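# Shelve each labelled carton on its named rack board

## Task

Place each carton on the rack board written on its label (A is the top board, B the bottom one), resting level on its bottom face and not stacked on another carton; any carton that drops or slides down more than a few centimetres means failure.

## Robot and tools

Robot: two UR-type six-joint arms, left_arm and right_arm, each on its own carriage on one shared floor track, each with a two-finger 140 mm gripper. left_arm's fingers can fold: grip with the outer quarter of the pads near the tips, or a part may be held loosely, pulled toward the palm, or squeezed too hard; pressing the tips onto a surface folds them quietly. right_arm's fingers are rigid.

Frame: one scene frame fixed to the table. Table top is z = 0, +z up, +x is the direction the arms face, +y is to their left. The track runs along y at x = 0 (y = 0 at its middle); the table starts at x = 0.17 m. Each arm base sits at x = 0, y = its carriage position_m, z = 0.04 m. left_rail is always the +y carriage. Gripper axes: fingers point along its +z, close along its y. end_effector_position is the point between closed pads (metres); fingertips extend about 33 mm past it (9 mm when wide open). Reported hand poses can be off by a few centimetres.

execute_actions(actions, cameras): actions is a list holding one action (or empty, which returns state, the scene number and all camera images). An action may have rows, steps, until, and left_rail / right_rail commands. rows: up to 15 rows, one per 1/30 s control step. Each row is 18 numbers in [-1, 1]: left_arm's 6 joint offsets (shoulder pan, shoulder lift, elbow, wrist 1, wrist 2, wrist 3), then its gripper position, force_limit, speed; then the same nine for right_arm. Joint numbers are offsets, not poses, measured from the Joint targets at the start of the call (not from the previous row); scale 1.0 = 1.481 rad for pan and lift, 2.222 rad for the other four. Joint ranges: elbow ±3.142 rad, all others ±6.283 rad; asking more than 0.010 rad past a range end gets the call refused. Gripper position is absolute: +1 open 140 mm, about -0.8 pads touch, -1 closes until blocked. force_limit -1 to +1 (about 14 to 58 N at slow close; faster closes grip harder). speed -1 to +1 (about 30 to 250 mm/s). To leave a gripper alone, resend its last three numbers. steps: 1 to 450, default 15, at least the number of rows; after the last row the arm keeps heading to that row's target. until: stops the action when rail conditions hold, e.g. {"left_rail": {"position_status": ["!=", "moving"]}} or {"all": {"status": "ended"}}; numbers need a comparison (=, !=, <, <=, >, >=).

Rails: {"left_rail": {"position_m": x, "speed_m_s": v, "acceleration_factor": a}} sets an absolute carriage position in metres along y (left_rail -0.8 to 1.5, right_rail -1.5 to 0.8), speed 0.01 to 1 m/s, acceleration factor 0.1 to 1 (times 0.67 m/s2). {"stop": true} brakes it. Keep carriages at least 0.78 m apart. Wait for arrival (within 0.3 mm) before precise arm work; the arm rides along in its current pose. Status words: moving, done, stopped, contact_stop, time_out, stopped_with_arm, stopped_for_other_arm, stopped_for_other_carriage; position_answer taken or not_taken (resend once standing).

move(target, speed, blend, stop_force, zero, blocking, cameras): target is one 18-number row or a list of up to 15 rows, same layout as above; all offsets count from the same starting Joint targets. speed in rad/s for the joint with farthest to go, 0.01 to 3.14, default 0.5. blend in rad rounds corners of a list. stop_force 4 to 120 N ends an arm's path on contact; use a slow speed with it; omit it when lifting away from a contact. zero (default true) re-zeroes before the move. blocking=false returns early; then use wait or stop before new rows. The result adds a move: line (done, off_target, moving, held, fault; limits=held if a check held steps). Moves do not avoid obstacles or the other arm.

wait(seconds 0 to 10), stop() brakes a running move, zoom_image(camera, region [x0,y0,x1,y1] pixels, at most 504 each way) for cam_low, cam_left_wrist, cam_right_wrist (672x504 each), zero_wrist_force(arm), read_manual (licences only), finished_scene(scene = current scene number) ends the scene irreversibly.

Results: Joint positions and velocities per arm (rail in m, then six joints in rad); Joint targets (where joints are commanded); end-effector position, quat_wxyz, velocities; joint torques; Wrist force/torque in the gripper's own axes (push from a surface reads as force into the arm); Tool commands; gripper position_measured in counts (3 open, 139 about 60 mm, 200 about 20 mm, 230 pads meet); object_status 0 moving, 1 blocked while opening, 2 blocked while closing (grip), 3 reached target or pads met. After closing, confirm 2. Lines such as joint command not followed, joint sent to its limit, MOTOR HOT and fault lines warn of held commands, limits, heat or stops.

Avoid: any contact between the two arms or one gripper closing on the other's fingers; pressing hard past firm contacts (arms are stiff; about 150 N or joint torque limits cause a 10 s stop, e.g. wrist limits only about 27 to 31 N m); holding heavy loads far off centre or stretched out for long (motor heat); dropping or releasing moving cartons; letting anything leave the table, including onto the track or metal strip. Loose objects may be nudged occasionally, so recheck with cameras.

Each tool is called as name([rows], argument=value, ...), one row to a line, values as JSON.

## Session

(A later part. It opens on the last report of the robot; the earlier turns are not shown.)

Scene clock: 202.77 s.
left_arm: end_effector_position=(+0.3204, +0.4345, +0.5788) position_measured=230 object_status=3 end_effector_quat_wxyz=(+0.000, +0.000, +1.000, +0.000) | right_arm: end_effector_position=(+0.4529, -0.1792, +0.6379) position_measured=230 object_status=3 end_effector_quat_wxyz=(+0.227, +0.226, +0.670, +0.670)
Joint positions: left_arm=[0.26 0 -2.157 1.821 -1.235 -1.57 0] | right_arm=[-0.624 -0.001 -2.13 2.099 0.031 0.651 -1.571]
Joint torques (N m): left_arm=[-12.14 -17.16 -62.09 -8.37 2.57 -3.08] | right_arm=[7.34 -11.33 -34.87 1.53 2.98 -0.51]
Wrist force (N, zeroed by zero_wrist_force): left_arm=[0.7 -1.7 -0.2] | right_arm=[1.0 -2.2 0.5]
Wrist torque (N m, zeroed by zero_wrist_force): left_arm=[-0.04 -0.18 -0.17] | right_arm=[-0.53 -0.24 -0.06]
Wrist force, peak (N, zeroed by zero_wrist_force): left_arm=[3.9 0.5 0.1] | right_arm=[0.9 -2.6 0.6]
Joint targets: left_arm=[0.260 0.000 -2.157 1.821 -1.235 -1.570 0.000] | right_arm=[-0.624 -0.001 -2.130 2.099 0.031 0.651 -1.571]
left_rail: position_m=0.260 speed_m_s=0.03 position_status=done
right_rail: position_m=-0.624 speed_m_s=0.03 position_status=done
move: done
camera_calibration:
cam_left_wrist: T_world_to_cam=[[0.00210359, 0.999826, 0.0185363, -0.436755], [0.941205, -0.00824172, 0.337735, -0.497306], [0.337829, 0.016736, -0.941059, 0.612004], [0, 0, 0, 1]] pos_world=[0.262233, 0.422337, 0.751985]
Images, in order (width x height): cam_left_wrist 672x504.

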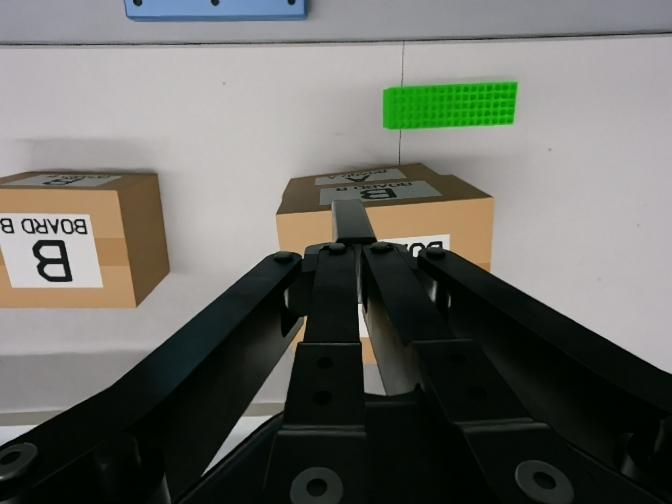

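move(target=[0,0.0176,0.1238,0.5711,-1.0,0.7066,-1,-1,-1,0,0,0,0,0,0,-1,-1,-1], speed=1.2)

execute_actions([
  {"left_rail":{"position_m":0.253},"right_rail":{"position_m":-0.618},"steps":60,"until":{"all":{"status":"ended"}}},
])

move([
  [0,0.0155,0.0977,-0.1076,0,0,-1,-1,-1,0,0.0155,0.0977,-0.1076,0,0,-1,-1,-1],
  [0,0.0903,0.184,-0.2437,0,0,-1,-1,-1,0,0.0903,0.184,-0.2437,0,0,-1,-1,-1],
  [0,0.2667,0.2515,-0.4287,0,0,-1,-1,-1,0,0.2667,0.2515,-0.4287,0,0,-1,-1,-1],
  [0,0.5631,0.2838,-0.6586,0,0,-1,-1,-1,0,0.5631,0.2838,-0.6586,0,0,-1,-1,-1],
], speed=0.4, blend=0.02, stop_force=30, cameras=["all"])

zero_wrist_force(arm="left_arm")

zero_wrist_force(arm="right_arm")

Scene clock: 225.93 s.
left_arm: end_effector_position=(+0.4521, +0.1633, +0.6399) position_measured=230 object_status=3 end_effector_quat_wxyz=(+0.226, -0.226, +0.670, -0.670) | right_arm: end_effector_position=(+0.4529, -0.1792, +0.6379) position_measured=230 object_status=3 end_effector_quat_wxyz=(+0.227, +0.226, +0.670, +0.670)
Joint positions: left_arm=[0.26 0 -2.131 2.096 0.034 -3.792 1.57] | right_arm=[-0.624 -0.001 -2.13 2.099 0.031 0.651 -1.571]
Joint torques (N m): left_arm=[-12.6 18.99 -39.98 1.29 -2.34 2.2] | right_arm=[9.59 -10.94 -34.46 1.63 2.9 -0.45]
Wrist force (N, zeroed by zero_wrist_force): left_arm=[0.3 0.1 -0.5] | right_arm=[1.2 -2.1 0.7]
Wrist torque (N m, zeroed by zero_wrist_force): left_arm=[-0.01 -0.06 0.00] | right_arm=[-0.51 -0.28 -0.07]
Wrist force, peak (N, zeroed by zero_wrist_force): left_arm=[0.4 2.5 -1.7] | right_arm=[1.1 -2.4 0.6]
Joint targets: left_arm=[0.260 0.000 -2.131 2.096 0.034 -3.792 1.570] | right_arm=[-0.624 -0.001 -2.130 2.099 0.031 0.651 -1.571]
left_rail: position_m=0.260 speed_m_s=0.03 position_status=done
right_rail: position_m=-0.624 speed_m_s=0.03 position_status=done
move: done

Scene clock: 226.47 s.
left_arm: end_effector_position=(+0.4521, +0.1564, +0.6398) position_measured=230 object_status=3 end_effector_quat_wxyz=(+0.226, -0.226, +0.670, -0.670) | right_arm: end_effector_position=(+0.4529, -0.1732, +0.6379) position_measured=230 object_status=3 end_effector_quat_wxyz=(+0.227, +0.226, +0.670, +0.670)
Joint positions: left_arm=[0.253 0 -2.131 2.096 0.034 -3.792 1.57] | right_arm=[-0.618 -0.001 -2.13 2.099 0.031 0.651 -1.571]
Joint torques (N m): left_arm=[-10.87 20.06 -41.27 1.25 -2.73 2.72] | right_arm=[10.47 -9.9 -34.87 1.36 2.68 -0.69]
Wrist force (N, zeroed by zero_wrist_force): left_arm=[0.4 0.0 -0.6] | right_arm=[0.7 -2.3 0.8]
Wrist torque (N m, zeroed by zero_wrist_force): left_arm=[-0.02 -0.08 0.00] | right_arm=[-0.56 -0.18 -0.06]
Wrist force, peak (N, zeroed by zero_wrist_force): left_arm=[-0.4 -0.1 -1.2] | right_arm=[1.8 -2.2 1.6]
Joint targets: left_arm=[0.253 0.000 -2.131 2.096 0.034 -3.792 1.570] | right_arm=[-0.618 -0.001 -2.130 2.099 0.031 0.651 -1.571]
Tool commands: left_gripper/position=-1.0 left_gripper/force_limit=-1.0 left_gripper/speed=-1.0 right_gripper/position=-1.0 right_gripper/force_limit=-1.0 right_gripper/speed=-1.0
left_rail: position_m=0.253 speed_m_s=0.03 position_status=done
right_rail: position_m=-0.618 speed_m_s=0.03 position_status=done

Scene clock: 231.27 s.
left_arm: end_effector_position=(+0.4522, +0.1564, +0.1246) position_measured=230 object_status=3 end_effector_quat_wxyz=(+0.226, -0.227, +0.670, -0.670) | right_arm: end_effector_position=(+0.4509, -0.1732, +0.1240) position_measured=230 object_status=3 end_effector_quat_wxyz=(+0.226, +0.227, +0.670, +0.670)
Joint positions: left_arm=[0.253 0 -1.297 2.727 -1.429 -3.792 1.57] | right_arm=[-0.618 -0.001 -1.296 2.73 -1.432 0.651 -1.571]
Joint torques (N m): left_arm=[-14.94 -12.08 1.48 -4.89 -2.11 2.36] | right_arm=[9.02 -19.72 1.8 -5.71 2.64 -0.5]
Wrist force (N, zeroed by zero_wrist_force): left_arm=[-0.2 0.0 -0.2] | right_arm=[1.0 -2.3 1.2]
Wrist torque (N m, zeroed by zero_wrist_force): left_arm=[-0.03 0.04 0.01] | right_arm=[-0.53 -0.23 -0.08]
Wrist force, peak (N, zeroed by zero_wrist_force): left_arm=[0.4 -2.3 -0.6] | right_arm=[1.1 -3.2 0.9]
Joint targets: left_arm=[0.253 0.000 -1.297 2.727 -1.429 -3.792 1.570] | right_arm=[-0.618 -0.001 -1.296 2.730 -1.432 0.651 -1.571]
left_rail: position_m=0.253 speed_m_s=0.03 position_status=done
right_rail: position_m=-0.618 speed_m_s=0.03 position_status=done
move: done
camera_calibration:
cam_left_wrist: T_world_to_cam=[[-0.0106078, 0.0154944, -0.999824, 0.135918], [0.543677, 0.839263, 0.00723793, -0.381824], [0.839227, -0.543504, -0.0173266, -0.109549], [0, 0, 0, 1]] pos_world=[0.300967, 0.258804, 0.13676]
cam_right_wrist: T_world_to_cam=[[0.0107994, -0.023394, 0.999668, -0.125909], [0.567828, -0.822756, -0.0253881, -0.393611], [0.823077, 0.567913, 0.00439851, -0.0972242], [0, 0, 0, 1]] pos_world=[0.304886, -0.271577, 0.116302]

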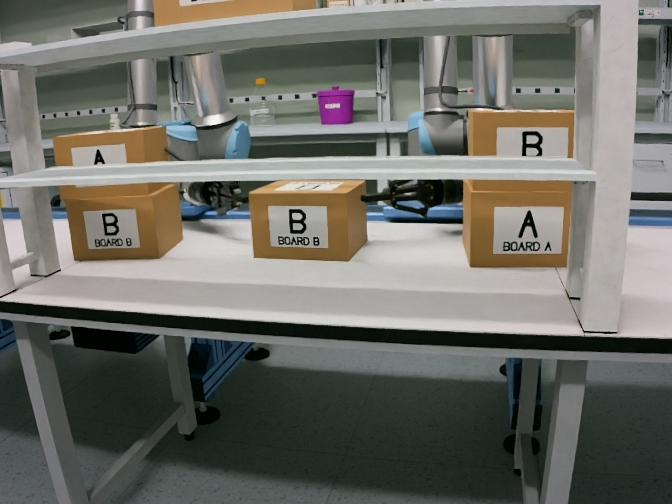

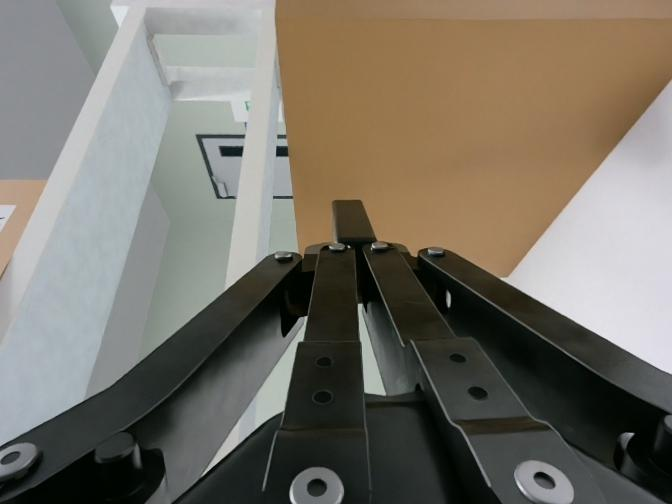

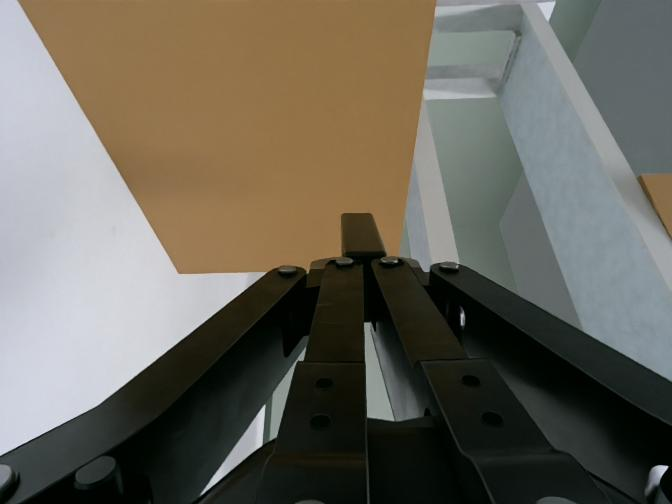

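Wrist force sensor zeroed.

Wrist force sensor zeroed.

execute_actions([
  {"left_rail":{"position_m":0.237},"right_rail":{"position_m":-0.602},"steps":60,"until":{"all":{"status":"ended"}}},
], cameras=["cam_left_wrist","cam_right_wrist"])

Scene clock: 234.67 s.
left_arm: end_effector_position=(+0.4522, +0.1404, +0.1246) position_measured=230 object_status=3 end_effector_quat_wxyz=(+0.226, -0.227, +0.670, -0.670) | right_arm: end_effector_position=(+0.4509, -0.1572, +0.1240) position_measured=230 object_status=3 end_effector_quat_wxyz=(+0.226, +0.227, +0.670, +0.670)
Joint positions: left_arm=[0.237 0 -1.297 2.727 -1.429 -3.792 1.57] | right_arm=[-0.602 -0.001 -1.296 2.73 -1.432 0.651 -1.571]
Joint torques (N m): left_arm=[-14.1 -11.12 -5.51 -4.48 -1.55 2.13] | right_arm=[7.73 -19.58 1.27 -5.67 2.78 -0.49]
Wrist force (N, zeroed by zero_wrist_force): left_arm=[-1.3 -1.9 -6.4] | right_arm=[-0.2 -0.1 -0.3]
Wrist torque (N m, zeroed by zero_wrist_force): left_arm=[0.07 0.01 -0.03] | right_arm=[-0.02 0.04 0.00]
Wrist force, peak (N, zeroed by zero_wrist_force): left_arm=[-1.5 -1.0 -7.4] | right_arm=[-0.7 0.2 -1.1]
Joint targets: left_arm=[0.237 0.000 -1.297 2.727 -1.429 -3.792 1.570] | right_arm=[-0.602 -0.001 -1.296 2.730 -1.432 0.651 -1.571]
Tool commands: left_gripper/position=-1.0 left_gripper/force_limit=-1.0 left_gripper/speed=-1.0 right_gripper/position=-1.0 right_gripper/force_limit=-1.0 right_gripper/speed=-1.0
left_rail: position_m=0.237 speed_m_s=0.03 position_status=done
right_rail: position_m=-0.602 speed_m_s=0.03 position_status=done
camera_calibration:
cam_left_wrist: T_world_to_cam=[[-0.0106078, 0.0154944, -0.999824, 0.136166], [0.543677, 0.839263, 0.00723793, -0.368396], [0.839227, -0.543504, -0.0173266, -0.118245], [0, 0, 0, 1]] pos_world=[0.300967, 0.242804, 0.13676]
cam_right_wrist: T_world_to_cam=[[0.0107994, -0.023394, 0.999668, -0.125535], [0.567828, -0.822756, -0.0253881, -0.380447], [0.823077, 0.567913, 0.00439851, -0.106311], [0, 0, 0, 1]] pos_world=[0.304886, -0.255577, 0.116302]
Images, in order (width x height): cam_left_wrist 672x504, cam_right_wrist 672x504.

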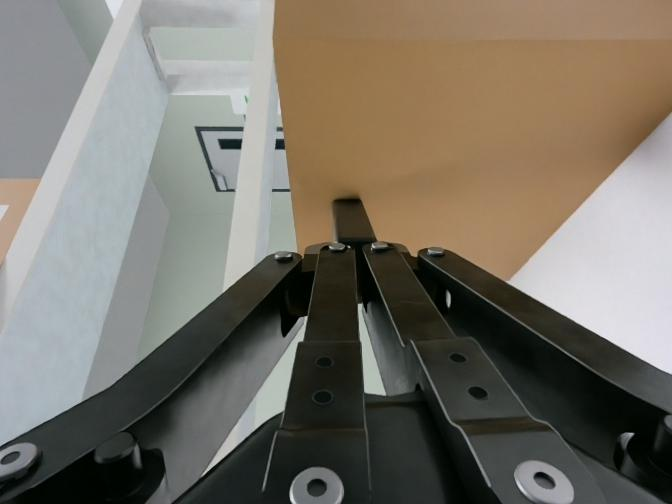

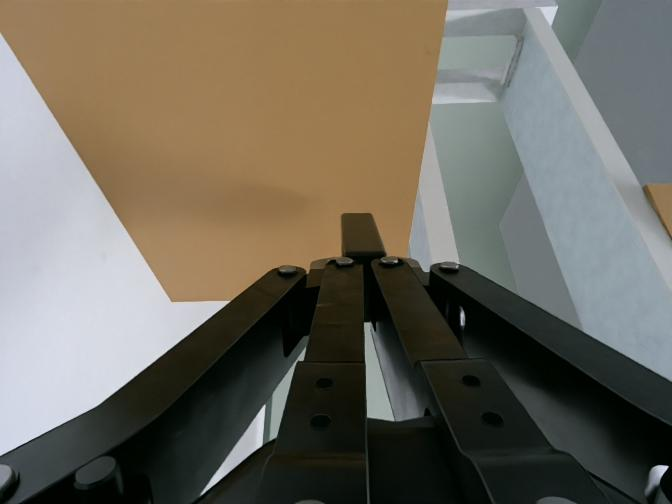

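execute_actions([
  {"right_rail":{"position_m":-0.597},"steps":40,"until":{"right_rail":{"position_status":["!=","moving"]}}},
])

execute_actions([
  {"right_rail":{"position_m":-0.593},"steps":40,"until":{"right_rail":{"position_status":["!=","moving"]}}},
])

Scene clock: 240.27 s.
left_arm: end_effector_position=(+0.4522, +0.1404, +0.1246) position_measured=230 object_status=3 end_effector_quat_wxyz=(+0.226, -0.227, +0.670, -0.670) | right_arm: end_effector_position=(+0.4509, -0.1522, +0.1240) position_measured=230 object_status=3 end_effector_quat_wxyz=(+0.226, +0.227, +0.670, +0.670)
Joint positions: left_arm=[0.237 0 -1.297 2.727 -1.429 -3.792 1.57] | right_arm=[-0.597 -0.001 -1.296 2.73 -1.432 0.651 -1.571]
Joint torques (N m): left_arm=[-9.85 -16.58 -22.09 -1.63 -1 2.52] | right_arm=[8.48 -19.16 2 -5.5 2.79 -0.68]
Wrist force (N, zeroed by zero_wrist_force): left_arm=[-1.3 -1.7 -7.7] | right_arm=[0.0 0.1 -0.2]
Wrist torque (N m, zeroed by zero_wrist_force): left_arm=[0.08 0.04 -0.02] | right_arm=[0.03 0.01 0.00]
Wrist force, peak (N, zeroed by zero_wrist_force): left_arm=[-1.7 -2.7 -8.1] | right_arm=[-0.7 0.0 -0.8]
Joint targets: left_arm=[0.237 0.000 -1.297 2.727 -1.429 -3.792 1.570] | right_arm=[-0.597 -0.001 -1.296 2.730 -1.432 0.651 -1.571]
Tool commands: left_gripper/position=-1.0 left_gripper/force_limit=-1.0 left_gripper/speed=-1.0 right_gripper/position=-1.0 right_gripper/force_limit=-1.0 right_gripper/speed=-1.0
left_rail: position_m=0.237 speed_m_s=0.03 position_status=done
right_rail: position_m=-0.597 speed_m_s=0.03 position_status=done

Scene clock: 240.70 s.
left_arm: end_effector_position=(+0.4522, +0.1404, +0.1246) position_measured=230 object_status=3 end_effector_quat_wxyz=(+0.226, -0.227, +0.670, -0.670) | right_arm: end_effector_position=(+0.4509, -0.1482, +0.1240) position_measured=230 object_status=3 end_effector_quat_wxyz=(+0.226, +0.227, +0.670, +0.670)
Joint positions: left_arm=[0.237 0 -1.297 2.727 -1.429 -3.792 1.57] | right_arm=[-0.593 -0.001 -1.296 2.73 -1.432 0.651 -1.571]
Joint torques (N m): left_arm=[-10.5 -15.23 -20.27 -1.16 -1.29 2.38] | right_arm=[7.33 -19.47 -4.21 -5.35 2.67 -0.7]
Wrist force (N, zeroed by zero_wrist_force): left_arm=[-1.3 -1.7 -6.9] | right_arm=[-1.8 2.2 -10.7]
Wrist torque (N m, zeroed by zero_wrist_force): left_arm=[0.06 0.02 -0.02] | right_arm=[-0.08 0.12 0.02]
Wrist force, peak (N, zeroed by zero_wrist_force): left_arm=[-1.6 -2.9 -7.8] | right_arm=[-1.8 2.2 -10.7]
Joint targets: left_arm=[0.237 0.000 -1.297 2.727 -1.429 -3.792 1.570] | right_arm=[-0.593 -0.001 -1.296 2.730 -1.432 0.651 -1.571]
Tool commands: left_gripper/position=-1.0 left_gripper/force_limit=-1.0 left_gripper/speed=-1.0 right_gripper/position=-1.0 right_gripper/force_limit=-1.0 right_gripper/speed=-1.0
left_rail: position_m=0.237 speed_m_s=0.03 position_status=done
right_rail: position_m=-0.593 speed_m_s=0.03 position_status=done

execute_actions([
  {"right_rail":{"position_m":-0.588},"steps":40,"until":{"right_rail":{"position_status":["!=","moving"]}}},
])

wait(seconds=0.2)

Scene clock: 244.93 s.
left_arm: end_effector_position=(+0.4523, +0.1404, +0.1246) position_measured=230 object_status=3 end_effector_quat_wxyz=(+0.226, -0.227, +0.670, -0.670) | right_arm: end_effector_position=(+0.4510, -0.1433, +0.1241) position_measured=230 object_status=3 end_effector_quat_wxyz=(+0.226, +0.227, +0.670, +0.670)
Joint positions: left_arm=[0.237 0 -1.297 2.727 -1.429 -3.792 1.57] | right_arm=[-0.588 -0.001 -1.296 2.73 -1.432 0.651 -1.571]
Joint torques (N m): left_arm=[-13.66 -15.78 -9.2 0.04 11.64 2.12] | right_arm=[11.48 -19.52 -13.1 -4.87 -12.75 -0.53]
Wrist force (N, zeroed by zero_wrist_force): left_arm=[-31.4 -3.2 -45.6] | right_arm=[-37.1 4.2 -52.0]
Wrist torque (N m, zeroed by zero_wrist_force): left_arm=[0.10 -0.71 -0.04] | right_arm=[-0.14 -0.36 0.04]
Wrist force, peak (N, zeroed by zero_wrist_force): left_arm=[-31.4 -4.0 -45.5] | right_arm=[-37.1 4.2 -52.0]
Joint targets: left_arm=[0.237 0.000 -1.297 2.727 -1.429 -3.792 1.570] | right_arm=[-0.588 -0.001 -1.296 2.730 -1.432 0.651 -1.571]
Tool commands: left_gripper/position=-1.0 left_gripper/force_limit=-1.0 left_gripper/speed=-1.0 right_gripper/position=-1.0 right_gripper/force_limit=-1.0 right_gripper/speed=-1.0
left_rail: position_m=0.237 speed_m_s=0.03 position_status=done
right_rail: position_m=-0.588 speed_m_s=0.03 position_status=done

Scene clock: 245.13 s.
left_arm: end_effector_position=(+0.4523, +0.1404, +0.1246) position_measured=230 object_status=3 end_effector_quat_wxyz=(+0.226, -0.227, +0.670, -0.670) | right_arm: end_effector_position=(+0.4510, -0.1433, +0.1241) position_measured=230 object_status=3 end_effector_quat_wxyz=(+0.226, +0.227, +0.670, +0.670)
Joint positions: left_arm=[0.237 0 -1.297 2.727 -1.429 -3.792 1.57] | right_arm=[-0.588 -0.001 -1.296 2.73 -1.432 0.651 -1.571]
Joint torques (N m): left_arm=[-13.29 -16.66 -6.98 0.11 16.4 2.33] | right_arm=[13.6 -20.71 -10.71 -4.81 -18.78 -0.74]
Wrist force (N, zeroed by zero_wrist_force): left_arm=[-31.6 -3.2 -45.8] | right_arm=[-37.0 4.3 -52.2]
Wrist torque (N m, zeroed by zero_wrist_force): left_arm=[0.12 -0.71 -0.04] | right_arm=[-0.13 -0.43 0.04]
Wrist force, peak (N, zeroed by zero_wrist_force): left_arm=[-31.9 -3.9 -45.7] | right_arm=[-37.4 4.8 -52.0]
Joint targets: left_arm=[0.237 0.000 -1.297 2.727 -1.429 -3.792 1.570] | right_arm=[-0.588 -0.001 -1.296 2.730 -1.432 0.651 -1.571]
Tool commands: left_gripper/position=-1.0 left_gripper/force_limit=-1.0 left_gripper/speed=-1.0 right_gripper/position=-1.0 right_gripper/force_limit=-1.0 right_gripper/speed=-1.0
left_rail: position_m=0.237 speed_m_s=0.03 position_status=done
right_rail: position_m=-0.588 speed_m_s=0.03 position_status=done
wait: 0.20 s

execute_actions([
  {"right_rail":{"position_m":-0.587},"steps":30},
])

move([
  [0,-0.2964,-0.0324,0.2299,0,0,-1,-1,-1,0,-0.2964,-0.0324,0.2299,0,0,-1,-1,-1],
  [0,-0.4728,-0.0998,0.4149,0,0,-1,-1,-1,0,-0.4728,-0.0998,0.4149,0,0,-1,-1,-1],
], speed=0.22, blend=0.02, cameras=["cam_low"])

Scene clock: 255.03 s.
left_arm: end_effector_position=(+0.4522, +0.1404, +0.1246) position_measured=230 object_status=3 end_effector_quat_wxyz=(+0.226, -0.227, +0.670, -0.670) | right_arm: end_effector_position=(+0.4509, -0.1422, +0.1240) position_measured=230 object_status=3 end_effector_quat_wxyz=(+0.226, +0.227, +0.670, +0.670)
Joint positions: left_arm=[0.237 0.001 -1.297 2.727 -1.429 -3.792 1.57] | right_arm=[-0.587 -0.001 -1.296 2.73 -1.432 0.651 -1.571]
Joint torques (N m): left_arm=[-35.77 -16.23 -0.45 -0.38 17.18 2.24] | right_arm=[37.87 -20.57 -0.2 -2.85 -19.89 -0.62]
Wrist force (N, zeroed by zero_wrist_force): left_arm=[-42.3 -4.2 -61.9] | right_arm=[-47.8 5.1 -64.4]
Wrist torque (N m, zeroed by zero_wrist_force): left_arm=[0.09 -0.89 -0.05] | right_arm=[-0.13 -0.62 0.05]
Wrist force, peak (N, zeroed by zero_wrist_force): left_arm=[-42.3 -4.2 -61.9] | right_arm=[-47.7 5.1 -66.3]
Joint targets: left_arm=[0.237 0.000 -1.297 2.727 -1.429 -3.792 1.570] | right_arm=[-0.587 -0.001 -1.296 2.730 -1.432 0.651 -1.571]
Tool commands: left_gripper/position=-1.0 left_gripper/force_limit=-1.0 left_gripper/speed=-1.0 right_gripper/position=-1.0 right_gripper/force_limit=-1.0 right_gripper/speed=-1.0
left_rail: position_m=0.237 speed_m_s=0.03 position_status=done
right_rail: position_m=-0.587 speed_m_s=0.03 position_status=done

Scene clock: 259.77 s.
left_arm: end_effector_position=(+0.4523, +0.1404, +0.3805) position_measured=230 object_status=3 end_effector_quat_wxyz=(+0.226, -0.227, +0.670, -0.670) | right_arm: end_effector_position=(+0.4520, -0.1422, +0.3788) position_measured=230 object_status=3 end_effector_quat_wxyz=(+0.226, +0.227, +0.670, +0.670)
Joint positions: left_arm=[0.237 0 -1.997 2.505 -0.507 -3.792 1.57] | right_arm=[-0.587 -0.001 -1.996 2.508 -0.511 0.651 -1.571]
Joint torques (N m): left_arm=[-46.87 -30.92 -61.34 0.02 17.41 1.88] | right_arm=[38.74 -20.28 -50.41 0.72 -19.8 -0.65]
Wrist force (N, zeroed by zero_wrist_force): left_arm=[-43.3 7.1 -56.2] | right_arm=[-45.6 -7.8 -54.7]
Wrist torque (N m, zeroed by zero_wrist_force): left_arm=[-0.15 -1.04 0.06] | right_arm=[0.27 -0.61 -0.09]
Wrist force, peak (N, zeroed by zero_wrist_force): left_arm=[-42.4 -3.8 -62.0] | right_arm=[-47.9 4.7 -64.3]
Joint targets: left_arm=[0.237 0.000 -1.997 2.505 -0.507 -3.792 1.570] | right_arm=[-0.587 -0.001 -1.996 2.508 -0.511 0.651 -1.571]
left_rail: position_m=0.237 speed_m_s=0.03 position_status=done
right_rail: position_m=-0.587 speed_m_s=0.03 position_status=done
move: done
Images, in order (width x height): cam_low 672x504.

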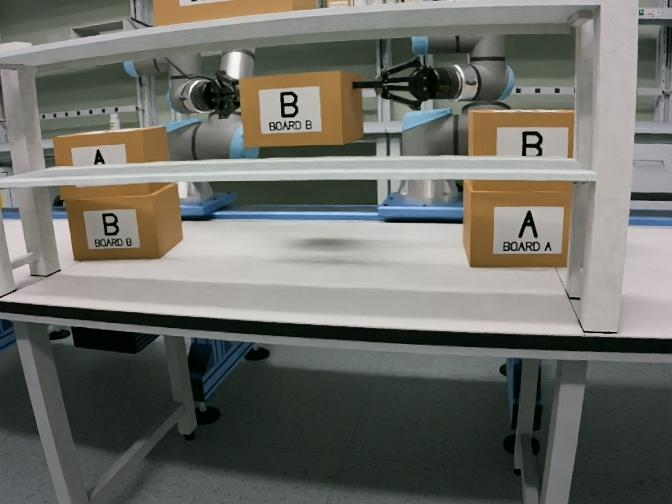

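move([
  [0,0.1648,-0.0816,-0.0282,0,0,-1,-1,-1,0,0.1648,-0.0816,-0.0282,0,0,-1,-1,-1],
  [0,0.2458,-0.1272,-0.0366,0,0,-1,-1,-1,0,0.2458,-0.1272,-0.0366,0,0,-1,-1,-1],
  [0,0.3199,-0.1762,-0.0370,0,0,-1,-1,-1,0,0.3199,-0.1762,-0.0370,0,0,-1,-1,-1],
], speed=0.12, blend=0.02, stop_force=45)

move(target=[0,0.0180,0.0111,-0.0231,0,0,-1,-1,-1,0,0.0180,0.0111,-0.0231,0,0,-1,-1,-1], speed=0.03, stop_force=15, cameras=["cam_low"])

Scene clock: 272.27 s.
left_arm: end_effector_position=(+0.7102, +0.1405, +0.3945) position_measured=230 object_status=3 end_effector_quat_wxyz=(+0.226, -0.227, +0.670, -0.670) | right_arm: end_effector_position=(+0.7098, -0.1423, +0.3926) position_measured=230 object_status=3 end_effector_quat_wxyz=(+0.226, +0.227, +0.670, +0.670)
Joint positions: left_arm=[0.237 0 -1.523 2.114 -0.589 -3.792 1.57] | right_arm=[-0.587 -0.001 -1.522 2.116 -0.593 0.651 -1.571]
Joint torques (N m): left_arm=[-46.11 -32.57 -59.86 -6.87 17.52 2.18] | right_arm=[40.42 -37.76 -49.29 -8.09 -17.66 -0.69]
Wrist force (N, zeroed by zero_wrist_force): left_arm=[-32.5 6.4 -42.5] | right_arm=[-34.3 -7.4 -41.5]
Wrist torque (N m, zeroed by zero_wrist_force): left_arm=[-0.25 -0.87 0.09] | right_arm=[0.25 -0.55 -0.02]
Wrist force, peak (N, zeroed by zero_wrist_force): left_arm=[-43.5 6.6 -56.1] | right_arm=[-45.6 -8.2 -55.1]
Joint targets: left_arm=[0.237 0.000 -1.523 2.114 -0.589 -3.792 1.570] | right_arm=[-0.587 -0.001 -1.522 2.116 -0.593 0.651 -1.571]
left_rail: position_m=0.237 speed_m_s=0.03 position_status=done
right_rail: position_m=-0.587 speed_m_s=0.03 position_status=done
move: done

Scene clock: 275.03 s.
left_arm: end_effector_position=(+0.7095, +0.1405, +0.3696) position_measured=230 object_status=3 end_effector_quat_wxyz=(+0.226, -0.227, +0.670, -0.670) | right_arm: end_effector_position=(+0.7091, -0.1423, +0.3677) position_measured=230 object_status=3 end_effector_quat_wxyz=(+0.226, +0.227, +0.670, +0.670)
Joint positions: left_arm=[0.237 0 -1.497 2.138 -0.641 -3.792 1.57] | right_arm=[-0.587 -0.001 -1.496 2.141 -0.644 0.651 -1.571]
Joint torques (N m): left_arm=[-48.45 -30.95 -34.66 -6.29 17.42 1.89] | right_arm=[40.32 -30.96 -23.84 -4.09 -13.8 -0.58]
Wrist force (N, zeroed by zero_wrist_force): left_arm=[-33.6 5.0 -42.9] | right_arm=[-34.6 3.0 -39.4]
Wrist torque (N m, zeroed by zero_wrist_force): left_arm=[-0.18 -0.86 0.07] | right_arm=[-0.04 -0.55 0.11]
Wrist force, peak (N, zeroed by zero_wrist_force): left_arm=[-33.8 5.0 -43.4] | right_arm=[-34.5 -8.3 -42.0]
Joint targets: left_arm=[0.237 0.000 -1.497 2.138 -0.641 -3.792 1.570] | right_arm=[-0.587 -0.001 -1.496 2.141 -0.644 0.651 -1.571]
left_rail: position_m=0.237 speed_m_s=0.03 position_status=done
right_rail: position_m=-0.587 speed_m_s=0.03 position_status=done
move: done
Images, in order (width x height): cam_low 672x504.

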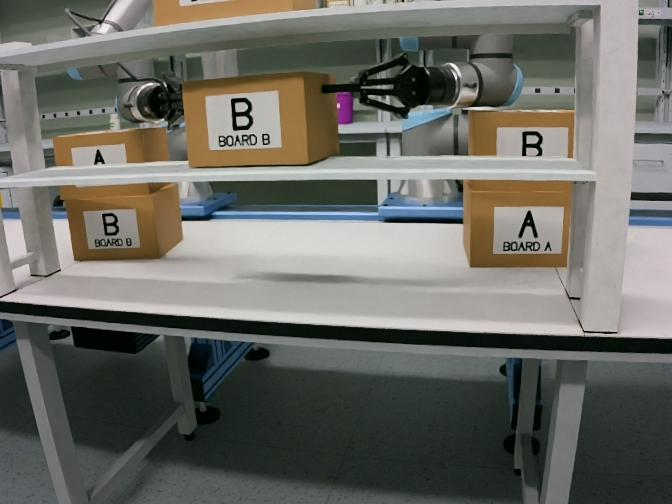

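move(target=[0,0.0054,0.0033,-0.0069,0,0,-1,-1,-1,0,0.0054,0.0033,-0.0069,0,0,-1,-1,-1], speed=0.03, stop_force=15)

execute_actions([
  {"left_rail":{"position_m":0.252},"right_rail":{"position_m":-0.602},"steps":90,"until":{"all":{"status":"ended"}}},
], cameras=["all"])

Scene clock: 283.67 s.
left_arm: end_effector_position=(+0.7095, +0.1405, +0.3673) position_measured=230 object_status=3 end_effector_quat_wxyz=(+0.226, -0.226, +0.670, -0.670) | right_arm: end_effector_position=(+0.7088, -0.1423, +0.3631) position_measured=230 object_status=3 end_effector_quat_wxyz=(+0.226, +0.227, +0.670, +0.670)
Joint positions: left_arm=[0.237 0 -1.494 2.141 -0.646 -3.792 1.57] | right_arm=[-0.587 -0.001 -1.491 2.146 -0.654 0.651 -1.571]
Joint torques (N m): left_arm=[-47.95 -66.49 -49.19 1.46 17.2 1.77] | right_arm=[42.43 -48.41 -32.67 4.51 -8.87 -0.89]
Wrist force (N, zeroed by zero_wrist_force): left_arm=[-34.5 -2.7 -41.2] | right_arm=[-34.2 14.2 -37.8]
Wrist torque (N m, zeroed by zero_wrist_force): left_arm=[0.04 -0.94 -0.07] | right_arm=[-0.38 -0.55 0.26]
Wrist force, peak (N, zeroed by zero_wrist_force): left_arm=[-36.8 -11.7 -41.9] | right_arm=[-35.8 24.3 -37.3]
Joint targets: left_arm=[0.237 0.000 -1.494 2.141 -0.646 -3.792 1.570] | right_arm=[-0.587 -0.001 -1.491 2.146 -0.654 0.651 -1.571]
left_rail: position_m=0.237 speed_m_s=0.03 position_status=done
right_rail: position_m=-0.587 speed_m_s=0.03 position_status=done
move: contact (left_arm, right_arm)

Scene clock: 284.47 s.
left_arm: end_effector_position=(+0.7095, +0.1554, +0.3673) position_measured=230 object_status=3 end_effector_quat_wxyz=(+0.226, -0.226, +0.670, -0.670) | right_arm: end_effector_position=(+0.7088, -0.1573, +0.3631) position_measured=230 object_status=3 end_effector_quat_wxyz=(+0.226, +0.227, +0.670, +0.670)
Joint positions: left_arm=[0.252 0 -1.494 2.141 -0.646 -3.792 1.57] | right_arm=[-0.602 0 -1.491 2.146 -0.654 0.651 -1.571]
Joint torques (N m): left_arm=[12.12 -62.49 -44.41 -2.24 -1.9 1.79] | right_arm=[-15.73 -50.55 -42.52 -5.45 2.87 -0.45]
Wrist force (N, zeroed by zero_wrist_force): left_arm=[0.2 -0.1 -0.1] | right_arm=[-3.6 0.8 -0.1]
Wrist torque (N m, zeroed by zero_wrist_force): left_arm=[-0.01 -0.04 0.00] | right_arm=[0.16 0.76 0.08]
Wrist force, peak (N, zeroed by zero_wrist_force): left_arm=[-34.5 -2.7 -41.1] | right_arm=[-34.1 14.4 -37.6]
Joint targets: left_arm=[0.252 0.000 -1.494 2.141 -0.646 -3.792 1.570] | right_arm=[-0.602 -0.001 -1.491 2.146 -0.654 0.651 -1.571]
Tool commands: left_gripper/position=-1.0 left_gripper/force_limit=-1.0 left_gripper/speed=-1.0 right_gripper/position=-1.0 right_gripper/force_limit=-1.0 right_gripper/speed=-1.0
left_rail: position_m=0.252 speed_m_s=0.03 position_status=done
right_rail: position_m=-0.602 speed_m_s=0.03 position_status=done
camera_calibration:
cam_left_wrist: T_world_to_cam=[[-0.0101642, 0.0154497, -0.999829, 0.380987], [0.543723, 0.839232, 0.00744066, -0.522723], [0.839203, -0.543555, -0.0169305, -0.321946], [0, 0, 0, 1]] pos_world=[0.558267, 0.257804, 0.379361]
cam_right_wrist: T_world_to_cam=[[0.0107991, -0.0233936, 0.999668, -0.367343], [0.567828, -0.822756, -0.0253877, -0.520902], [0.823077, 0.567913, 0.00439851, -0.319577], [0, 0, 0, 1]] pos_world=[0.562786, -0.255677, 0.355402]

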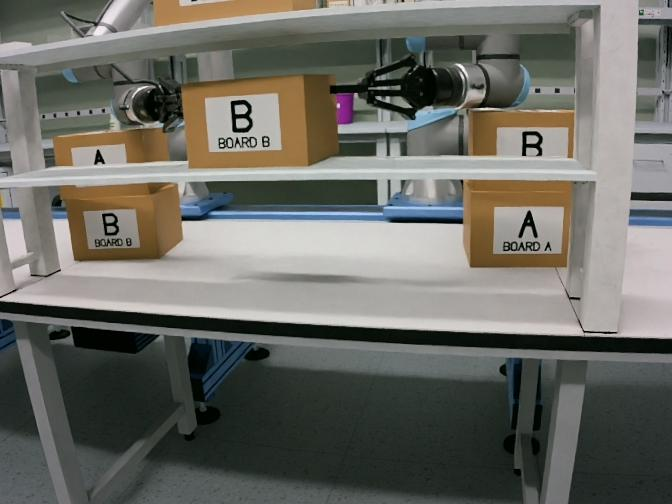

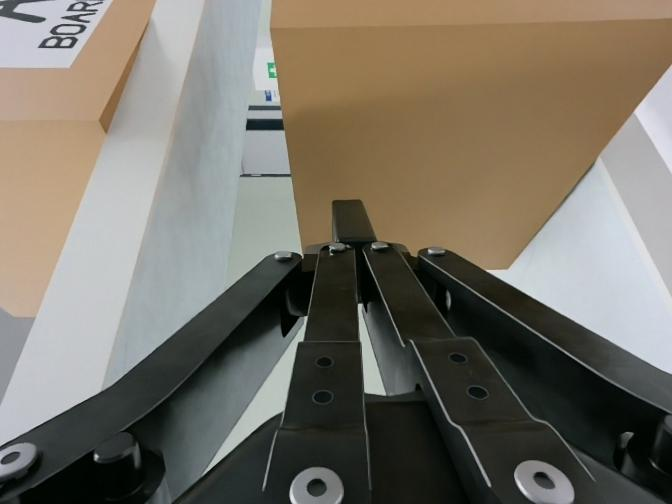

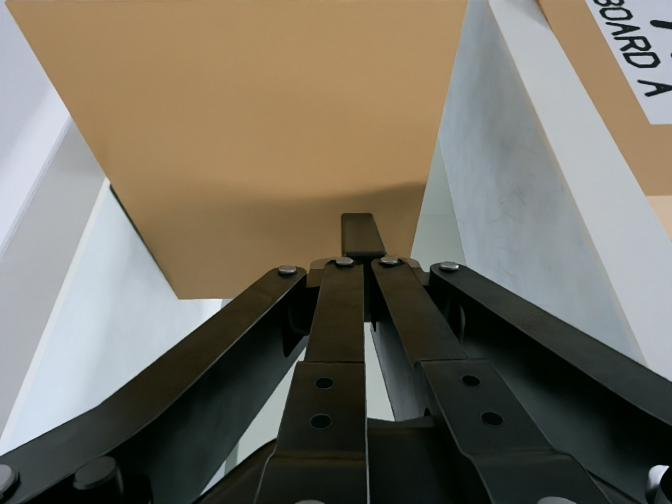

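move([
  [0,-0.0298,-0.0130,0.0324,0,0,-1,-1,-1,0,-0.0318,-0.0152,0.0360,0,0,-1,-1,-1],
  [0,-0.1201,0.0445,0.0351,0,0,-1,-1,-1,0,-0.1221,0.0422,0.0387,0,0,-1,-1,-1],
  [0,-0.2205,0.0969,0.0496,0,0,-1,-1,-1,0,-0.2225,0.0946,0.0532,0,0,-1,-1,-1],
  [0,-0.4125,0.1175,0.157,0,0,-1,-1,-1,0,-0.4145,0.1152,0.1606,0,0,-1,-1,-1],
], speed=0.5, blend=0.02)

execute_actions([
  {"left_rail":{"position_m":0.76,"speed_m_s":0.6},"steps":25},
])

execute_actions([
  {"right_rail":{"position_m":-0.155,"speed_m_s":0.4},"steps":120,"until":{"all":{"status":"ended"}}},
], cameras=["cam_low"])

Scene clock: 317.33 s.
left_arm: end_effector_position=(+0.4411, +0.1554, +0.4612) position_measured=230 object_status=3 end_effector_quat_wxyz=(+0.226, -0.226, +0.670, -0.670) | right_arm: end_effector_position=(+0.4415, -0.1572, +0.4610) position_measured=230 object_status=3 end_effector_quat_wxyz=(+0.227, +0.226, +0.670, +0.670)
Joint positions: left_arm=[0.252 0 -2.105 2.402 -0.297 -3.792 1.57] | right_arm=[-0.602 -0.001 -2.104 2.402 -0.297 0.651 -1.571]
Joint torques (N m): left_arm=[10.44 -22.72 -38.55 0.78 -1.75 2.1] | right_arm=[0.16 -11.99 -32.93 0.9 2.84 -0.71]
Wrist force (N, zeroed by zero_wrist_force): left_arm=[0.2 -0.2 -0.1] | right_arm=[-3.2 0.9 -0.2]
Wrist torque (N m, zeroed by zero_wrist_force): left_arm=[-0.04 -0.04 -0.02] | right_arm=[0.14 0.72 0.03]
Wrist force, peak (N, zeroed by zero_wrist_force): left_arm=[-1.9 -1.3 1.2] | right_arm=[-5.5 2.5 1.5]
Joint targets: left_arm=[0.252 0.000 -2.105 2.402 -0.297 -3.792 1.570] | right_arm=[-0.602 -0.001 -2.105 2.402 -0.297 0.651 -1.571]
left_rail: position_m=0.252 speed_m_s=0.03 position_status=done
right_rail: position_m=-0.602 speed_m_s=0.03 position_status=done
move: done

Scene clock: 319.37 s.
left_arm: end_effector_position=(+0.4410, +0.6633, +0.4612) position_measured=230 object_status=3 end_effector_quat_wxyz=(+0.226, -0.226, +0.670, -0.670) | right_arm: end_effector_position=(+0.4414, -0.1572, +0.4610) position_measured=230 object_status=3 end_effector_quat_wxyz=(+0.227, +0.226, +0.670, +0.670)
Joint positions: left_arm=[0.76 0 -2.105 2.402 -0.297 -3.792 1.57] | right_arm=[-0.602 -0.001 -2.105 2.402 -0.297 0.651 -1.571]
Joint torques (N m): left_arm=[11.6 -20.95 -42.11 0.33 -1.77 1.8] | right_arm=[10.97 -10.84 -33.02 1.6 2.88 -0.6]
Wrist force (N, zeroed by zero_wrist_force): left_arm=[-0.2 0.0 -0.1] | right_arm=[-3.1 1.0 -0.4]
Wrist torque (N m, zeroed by zero_wrist_force): left_arm=[0.02 0.03 -0.02] | right_arm=[0.15 0.70 0.03]
Wrist force, peak (N, zeroed by zero_wrist_force): left_arm=[1.3 -0.3 0.9] | right_arm=[-3.5 1.0 -0.3]
Joint targets: left_arm=[0.760 0.000 -2.105 2.402 -0.297 -3.792 1.570] | right_arm=[-0.602 -0.001 -2.105 2.402 -0.297 0.651 -1.571]
Tool commands: left_gripper/position=-1.0 left_gripper/force_limit=-1.0 left_gripper/speed=-1.0 right_gripper/position=-1.0 right_gripper/force_limit=-1.0 right_gripper/speed=-1.0
left_rail: position_m=0.760 speed_m_s=0.60 position_status=done
right_rail: position_m=-0.602 speed_m_s=0.03 position_status=done

Scene clock: 321.37 s.
left_arm: end_effector_position=(+0.4410, +0.6634, +0.4612) position_measured=230 object_status=3 end_effector_quat_wxyz=(+0.226, -0.226, +0.670, -0.670) | right_arm: end_effector_position=(+0.4414, +0.2898, +0.4610) position_measured=230 object_status=3 end_effector_quat_wxyz=(+0.227, +0.226, +0.670, +0.670)
Joint positions: left_arm=[0.76 0 -2.105 2.402 -0.297 -3.792 1.57] | right_arm=[-0.155 -0.001 -2.105 2.402 -0.297 0.651 -1.571]
Joint torques (N m): left_arm=[10.68 -19.37 -47.72 -0.23 -1.59 1.79] | right_arm=[9.75 -10.81 -36.99 0.56 2.86 -0.59]
Wrist force (N, zeroed by zero_wrist_force): left_arm=[0.3 0.2 -0.1] | right_arm=[-3.1 0.9 -0.4]
Wrist torque (N m, zeroed by zero_wrist_force): left_arm=[0.05 -0.06 -0.02] | right_arm=[0.15 0.71 0.03]
Wrist force, peak (N, zeroed by zero_wrist_force): left_arm=[0.4 0.0 -0.5] | right_arm=[-4.4 1.0 -2.0]
Joint targets: left_arm=[0.760 0.000 -2.105 2.402 -0.297 -3.792 1.570] | right_arm=[-0.155 -0.001 -2.105 2.402 -0.297 0.651 -1.571]
Tool commands: left_gripper/position=-1.0 left_gripper/force_limit=-1.0 left_gripper/speed=-1.0 right_gripper/position=-1.0 right_gripper/force_limit=-1.0 right_gripper/speed=-1.0
left_rail: position_m=0.760 speed_m_s=0.60 position_status=done
right_rail: position_m=-0.155 speed_m_s=0.40 position_status=done
Images, in order (width x height): cam_low 672x504.

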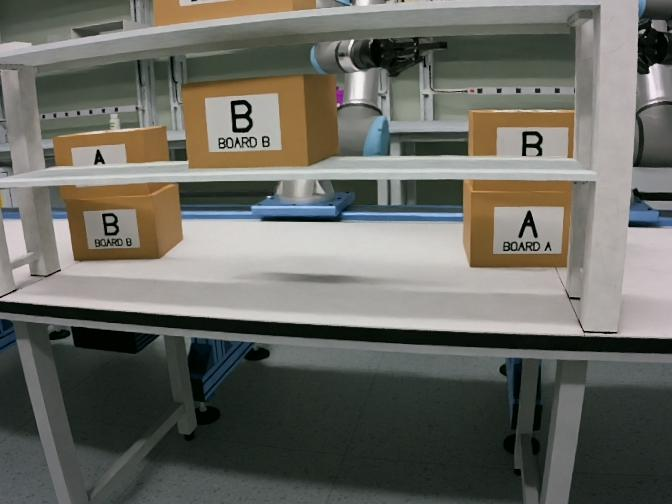

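move([
  [0,0.0731,0.0643,-0.1130,0,0,-1,-1,-1,0,0.0731,0.0643,-0.1130,0,0,-1,-1,-1],
  [0,0.1805,0.1084,-0.2287,0,0,-1,-1,-1,0,0.1805,0.1084,-0.2287,0,0,-1,-1,-1],
], speed=0.3, blend=0.02, stop_force=30, cameras=["cam_left_wrist","cam_right_wrist"])

zero_wrist_force(arm="left_arm")

zero_wrist_force(arm="right_arm")

execute_actions([
  {"left_rail":{"position_m":0.72,"speed_m_s":0.03},"right_rail":{"position_m":-0.121,"speed_m_s":0.03},"steps":90,"until":{"all":{"status":"ended"}}},
], cameras=["cam_left_wrist","cam_right_wrist"])

Scene clock: 335.07 s.
left_arm: end_effector_position=(+0.4410, +0.6634, +0.2800) position_measured=230 object_status=3 end_effector_quat_wxyz=(+0.226, -0.226, +0.670, -0.670) | right_arm: end_effector_position=(+0.4414, +0.2898, +0.2798) position_measured=230 object_status=3 end_effector_quat_wxyz=(+0.227, +0.226, +0.670, +0.670)
Joint positions: left_arm=[0.76 0 -1.838 2.642 -0.805 -3.792 1.57] | right_arm=[-0.155 -0.001 -1.837 2.642 -0.805 0.651 -1.571]
Joint torques (N m): left_arm=[10.82 8.62 -24.52 -4.5 -1.61 1.88] | right_arm=[8.82 3.55 -21.81 -5.95 2.64 -0.55]
Wrist force (N, zeroed by zero_wrist_force): left_arm=[0.4 0.0 0.1] | right_arm=[-3.6 1.0 -0.2]
Wrist torque (N m, zeroed by zero_wrist_force): left_arm=[0.03 -0.08 -0.02] | right_arm=[0.22 0.80 0.07]
Wrist force, peak (N, zeroed by zero_wrist_force): left_arm=[0.5 -1.9 -0.5] | right_arm=[-3.1 2.8 -0.3]
Joint targets: left_arm=[0.760 0.000 -1.838 2.642 -0.805 -3.792 1.570] | right_arm=[-0.155 -0.001 -1.837 2.642 -0.805 0.651 -1.571]
left_rail: position_m=0.760 speed_m_s=0.60 position_status=done
right_rail: position_m=-0.155 speed_m_s=0.40 position_status=done
move: done
camera_calibration:
cam_left_wrist: T_world_to_cam=[[-0.00908214, 0.0154712, -0.999839, 0.2827], [0.543682, 0.839253, 0.00804774, -0.802593], [0.839242, -0.543521, -0.0160336, 0.177728], [0, 0, 0, 1]] pos_world=[0.289766, 0.765804, 0.291963]
cam_right_wrist: T_world_to_cam=[[0.00957921, -0.0233921, 0.99968, -0.270172], [0.567861, -0.822754, -0.0246935, -0.00352867], [0.823069, 0.567916, 0.00540212, -0.353303], [0, 0, 0, 1]] pos_world=[0.295384, 0.191423, 0.271907]
Images, in order (width x height): cam_left_wrist 672x504, cam_right_wrist 672x504.

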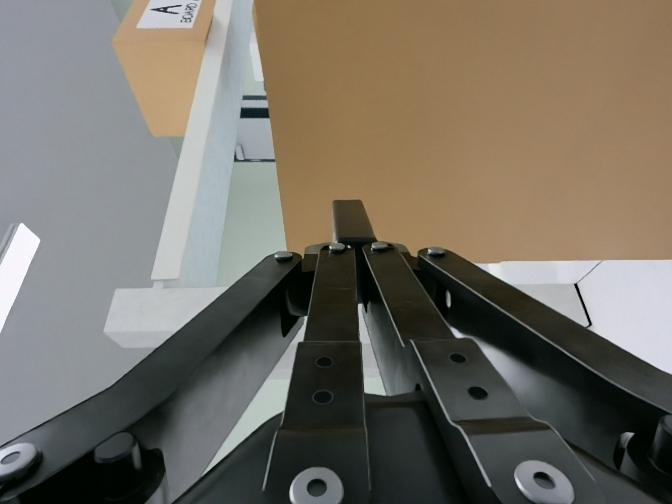

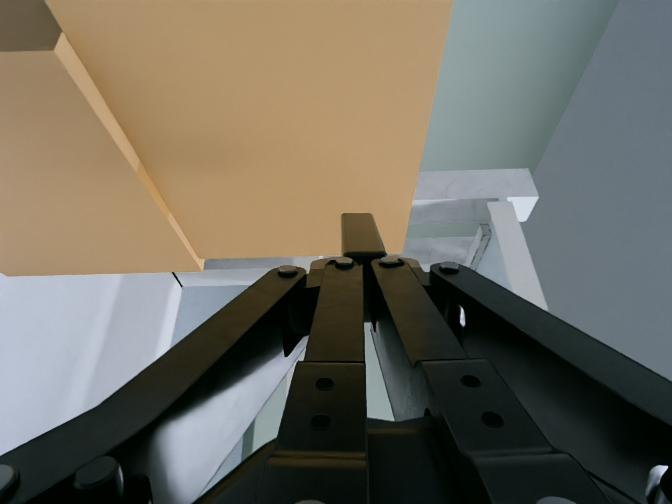

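Wrist force sensor zeroed.

Wrist force sensor zeroed.

Scene clock: 336.70 s.
left_arm: end_effector_position=(+0.4410, +0.6234, +0.2800) position_measured=230 object_status=3 end_effector_quat_wxyz=(+0.226, -0.226, +0.670, -0.670) | right_arm: end_effector_position=(+0.4414, +0.3238, +0.2798) position_measured=230 object_status=3 end_effector_quat_wxyz=(+0.227, +0.226, +0.670, +0.670)
Joint positions: left_arm=[0.72 0 -1.838 2.643 -0.805 -3.792 1.57] | right_arm=[-0.121 -0.001 -1.837 2.642 -0.805 0.651 -1.571]
Joint torques (N m): left_arm=[4.76 10.27 -28.8 -3.49 -0.02 1.84] | right_arm=[9.16 4.4 -22 -5.63 2.86 -0.66]
Wrist force (N, zeroed by zero_wrist_force): left_arm=[-2.8 0.3 -4.6] | right_arm=[-0.1 -0.1 -0.1]
Wrist torque (N m, zeroed by zero_wrist_force): left_arm=[0.00 -0.04 -0.01] | right_arm=[-0.02 0.01 0.01]
Wrist force, peak (N, zeroed by zero_wrist_force): left_arm=[-4.0 -1.0 -6.5] | right_arm=[-0.7 -0.5 -0.7]
Joint targets: left_arm=[0.720 0.000 -1.838 2.642 -0.805 -3.792 1.570] | right_arm=[-0.121 -0.001 -1.837 2.642 -0.805 0.651 -1.571]
Tool commands: left_gripper/position=-1.0 left_gripper/force_limit=-1.0 left_gripper/speed=-1.0 right_gripper/position=-1.0 right_gripper/force_limit=-1.0 right_gripper/speed=-1.0
left_rail: position_m=0.720 speed_m_s=0.03 position_status=done
right_rail: position_m=-0.121 speed_m_s=0.03 position_status=done
camera_calibration:
cam_left_wrist: T_world_to_cam=[[-0.00908345, 0.0154728, -0.999839, 0.283318], [0.543611, 0.839299, 0.00804974, -0.769037], [0.839288, -0.54345, -0.0160349, 0.155923], [0, 0, 0, 1]] pos_world=[0.289766, 0.725804, 0.291963]
cam_right_wrist: T_world_to_cam=[[0.00957921, -0.0233921, 0.99968, -0.269377], [0.567861, -0.822754, -0.0246935, 0.024445], [0.823069, 0.567916, 0.00540212, -0.372612], [0, 0, 0, 1]] pos_world=[0.295384, 0.225423, 0.271907]
Images, in order (width x height): cam_left_wrist 672x504, cam_right_wrist 672x504.

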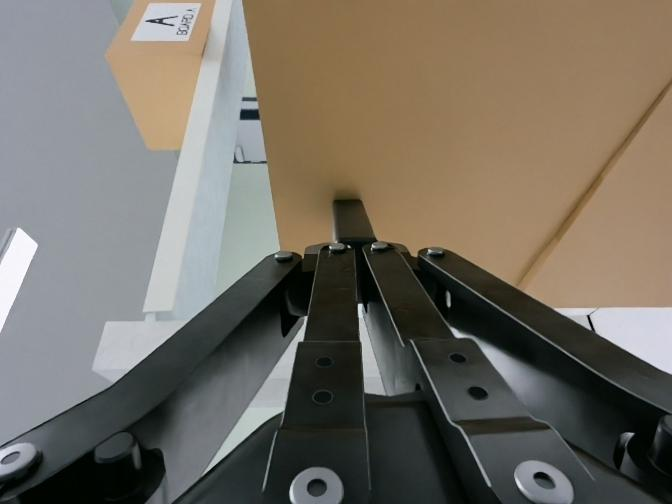

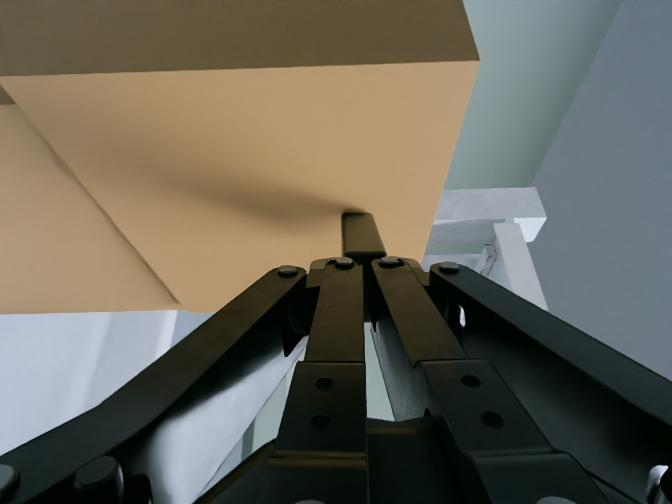

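execute_actions([
  {"right_rail":{"position_m":-0.116},"steps":40,"until":{"right_rail":{"position_status":["!=","moving"]}}},
])

execute_actions([
  {"right_rail":{"position_m":-0.112},"steps":40,"until":{"right_rail":{"position_status":["!=","moving"]}}},
])

Scene clock: 340.87 s.
left_arm: end_effector_position=(+0.4410, +0.6234, +0.2800) position_measured=230 object_status=3 end_effector_quat_wxyz=(+0.226, -0.226, +0.670, -0.670) | right_arm: end_effector_position=(+0.4414, +0.3288, +0.2798) position_measured=230 object_status=3 end_effector_quat_wxyz=(+0.227, +0.226, +0.670, +0.670)
Joint positions: left_arm=[0.72 0 -1.838 2.643 -0.805 -3.792 1.57] | right_arm=[-0.116 -0.001 -1.837 2.642 -0.805 0.651 -1.571]
Joint torques (N m): left_arm=[-15.61 7.29 -41.67 -0.1 3.25 1.44] | right_arm=[8.7 4 -26.06 -5.17 -7.54 -0.56]
Wrist force (N, zeroed by zero_wrist_force): left_arm=[-22.2 -2.7 -31.8] | right_arm=[-26.4 2.3 -36.3]
Wrist torque (N m, zeroed by zero_wrist_force): left_arm=[0.09 -0.50 -0.04] | right_arm=[-0.08 -0.23 0.03]
Wrist force, peak (N, zeroed by zero_wrist_force): left_arm=[-22.2 -2.7 -31.8] | right_arm=[-26.3 1.9 -36.8]
Joint targets: left_arm=[0.720 0.000 -1.838 2.642 -0.805 -3.792 1.570] | right_arm=[-0.116 -0.001 -1.837 2.642 -0.805 0.651 -1.571]
Tool commands: left_gripper/position=-1.0 left_gripper/force_limit=-1.0 left_gripper/speed=-1.0 right_gripper/position=-1.0 right_gripper/force_limit=-1.0 right_gripper/speed=-1.0
left_rail: position_m=0.720 speed_m_s=0.03 position_status=done
right_rail: position_m=-0.116 speed_m_s=0.03 position_status=done

Scene clock: 341.33 s.
left_arm: end_effector_position=(+0.4411, +0.6235, +0.2800) position_measured=230 object_status=3 end_effector_quat_wxyz=(+0.226, -0.226, +0.670, -0.670) | right_arm: end_effector_position=(+0.4415, +0.3327, +0.2798) position_measured=230 object_status=3 end_effector_quat_wxyz=(+0.227, +0.226, +0.670, +0.670)
Joint positions: left_arm=[0.72 0.001 -1.838 2.643 -0.805 -3.793 1.57] | right_arm=[-0.112 -0.001 -1.837 2.642 -0.805 0.651 -1.571]
Joint torques (N m): left_arm=[-37.77 5.39 -43.67 0.34 19.8 2] | right_arm=[40.95 4.03 -30.02 -4.23 -19.01 -0.7]
Wrist force (N, zeroed by zero_wrist_force): left_arm=[-57.0 -5.4 -77.4] | right_arm=[-63.8 5.5 -82.4]
Wrist torque (N m, zeroed by zero_wrist_force): left_arm=[0.10 -1.40 -0.07] | right_arm=[-0.13 -0.77 0.06]
Wrist force, peak (N, zeroed by zero_wrist_force): left_arm=[-57.1 -5.3 -77.4] | right_arm=[-63.8 5.5 -82.4]
Joint targets: left_arm=[0.720 0.000 -1.838 2.642 -0.805 -3.792 1.570] | right_arm=[-0.112 -0.001 -1.837 2.642 -0.805 0.651 -1.571]
Tool commands: left_gripper/position=-1.0 left_gripper/force_limit=-1.0 left_gripper/speed=-1.0 right_gripper/position=-1.0 right_gripper/force_limit=-1.0 right_gripper/speed=-1.0
left_rail: position_m=0.720 speed_m_s=0.03 position_status=done
right_rail: position_m=-0.112 speed_m_s=0.03 position_status=done

execute_actions([
  {"left_rail":{"position_m":0.75},"right_rail":{"position_m":-0.145},"steps":90,"until":{"all":{"status":"ended"}}},
])

move([
  [0,-0.1074,-0.0441,0.1157,0,0,-1,-1,-1,0,-0.1074,-0.0441,0.1157,0,0,-1,-1,-1],
  [0,-0.1805,-0.1084,0.2287,0,0,-1,-1,-1,0,-0.1805,-0.1084,0.2287,0,0,-1,-1,-1],
], speed=0.5, blend=0.02)

execute_actions([
  {"right_rail":{"position_m":-0.475,"speed_m_s":0.5},"steps":90,"until":{"right_rail":{"position_status":["!=","moving"]}}},
])

Scene clock: 359.67 s.
left_arm: end_effector_position=(+0.4411, +0.6533, +0.2800) position_measured=230 object_status=3 end_effector_quat_wxyz=(+0.226, -0.226, +0.670, -0.670) | right_arm: end_effector_position=(+0.4414, +0.2998, +0.2798) position_measured=230 object_status=3 end_effector_quat_wxyz=(+0.227, +0.226, +0.670, +0.670)
Joint positions: left_arm=[0.75 0 -1.838 2.642 -0.805 -3.792 1.57] | right_arm=[-0.145 -0.001 -1.837 2.642 -0.805 0.651 -1.571]
Joint torques (N m): left_arm=[12.12 1.62 -37.1 0.13 -2.15 2.03] | right_arm=[-14.18 -5.89 -36.91 0.4 2.92 -0.61]
Wrist force (N, zeroed by zero_wrist_force): left_arm=[-0.3 0.1 0.1] | right_arm=[3.1 1.5 -6.1]
Wrist torque (N m, zeroed by zero_wrist_force): left_arm=[0.01 0.08 0.00] | right_arm=[0.35 -0.69 0.00]
Wrist force, peak (N, zeroed by zero_wrist_force): left_arm=[-58.5 -5.1 -78.7] | right_arm=[-65.7 4.6 -84.1]
Joint targets: left_arm=[0.750 0.000 -1.838 2.642 -0.805 -3.792 1.570] | right_arm=[-0.145 -0.001 -1.837 2.642 -0.805 0.651 -1.571]
Tool commands: left_gripper/position=-1.0 left_gripper/force_limit=-1.0 left_gripper/speed=-1.0 right_gripper/position=-1.0 right_gripper/force_limit=-1.0 right_gripper/speed=-1.0
left_rail: position_m=0.750 speed_m_s=0.03 position_status=done
right_rail: position_m=-0.145 speed_m_s=0.03 position_status=done

Scene clock: 361.30 s.
left_arm: end_effector_position=(+0.4411, +0.6534, +0.4611) position_measured=230 object_status=3 end_effector_quat_wxyz=(+0.226, -0.226, +0.670, -0.670) | right_arm: end_effector_position=(+0.4414, +0.2998, +0.4609) position_measured=230 object_status=3 end_effector_quat_wxyz=(+0.227, +0.226, +0.670, +0.670)
Joint positions: left_arm=[0.75 0 -2.105 2.402 -0.298 -3.792 1.57] | right_arm=[-0.145 -0.001 -2.105 2.402 -0.297 0.651 -1.571]
Joint torques (N m): left_arm=[9.76 -21.2 -59.49 1.28 -1.85 1.63] | right_arm=[-11.37 -14.98 -50.2 0.93 2.86 -0.5]
Wrist force (N, zeroed by zero_wrist_force): left_arm=[-0.1 -0.2 0.1] | right_arm=[3.6 1.4 -6.2]
Wrist torque (N m, zeroed by zero_wrist_force): left_arm=[-0.06 0.01 0.00] | right_arm=[0.25 -0.81 -0.04]
Wrist force, peak (N, zeroed by zero_wrist_force): left_arm=[-0.3 -2.3 -0.3] | right_arm=[3.9 2.8 -6.4]
Joint targets: left_arm=[0.750 0.000 -2.105 2.402 -0.297 -3.792 1.570] | right_arm=[-0.145 -0.001 -2.105 2.402 -0.297 0.651 -1.571]
left_rail: position_m=0.750 speed_m_s=0.03 position_status=done
right_rail: position_m=-0.145 speed_m_s=0.03 position_status=done
move: done

Scene clock: 362.97 s.
left_arm: end_effector_position=(+0.4410, +0.6534, +0.4612) position_measured=230 object_status=3 end_effector_quat_wxyz=(+0.226, -0.226, +0.670, -0.670) | right_arm: end_effector_position=(+0.4414, -0.0302, +0.4610) position_measured=230 object_status=3 end_effector_quat_wxyz=(+0.227, +0.226, +0.670, +0.670)
Joint positions: left_arm=[0.75 0 -2.105 2.402 -0.297 -3.792 1.57] | right_arm=[-0.475 -0.001 -2.105 2.402 -0.297 0.651 -1.571]
Joint torques (N m): left_arm=[9.89 -19.48 -60.34 1.22 -2.04 1.78] | right_arm=[-8.1 -11.27 -46.37 0.82 2.99 -0.54]
Wrist force (N, zeroed by zero_wrist_force): left_arm=[-0.2 0.0 -0.2] | right_arm=[3.5 1.0 -6.2]
Wrist torque (N m, zeroed by zero_wrist_force): left_arm=[-0.02 0.05 -0.01] | right_arm=[0.18 -0.79 -0.04]
Wrist force, peak (N, zeroed by zero_wrist_force): left_arm=[-0.4 -0.4 -0.5] | right_arm=[2.8 1.8 -7.4]
Joint targets: left_arm=[0.750 0.000 -2.105 2.402 -0.297 -3.792 1.570] | right_arm=[-0.475 -0.001 -2.105 2.402 -0.297 0.651 -1.571]
Tool commands: left_gripper/position=-1.0 left_gripper/force_limit=-1.0 left_gripper/speed=-1.0 right_gripper/position=-1.0 right_gripper/force_limit=-1.0 right_gripper/speed=-1.0
left_rail: position_m=0.750 speed_m_s=0.03 position_status=done
right_rail: position_m=-0.475 speed_m_s=0.50 position_status=done


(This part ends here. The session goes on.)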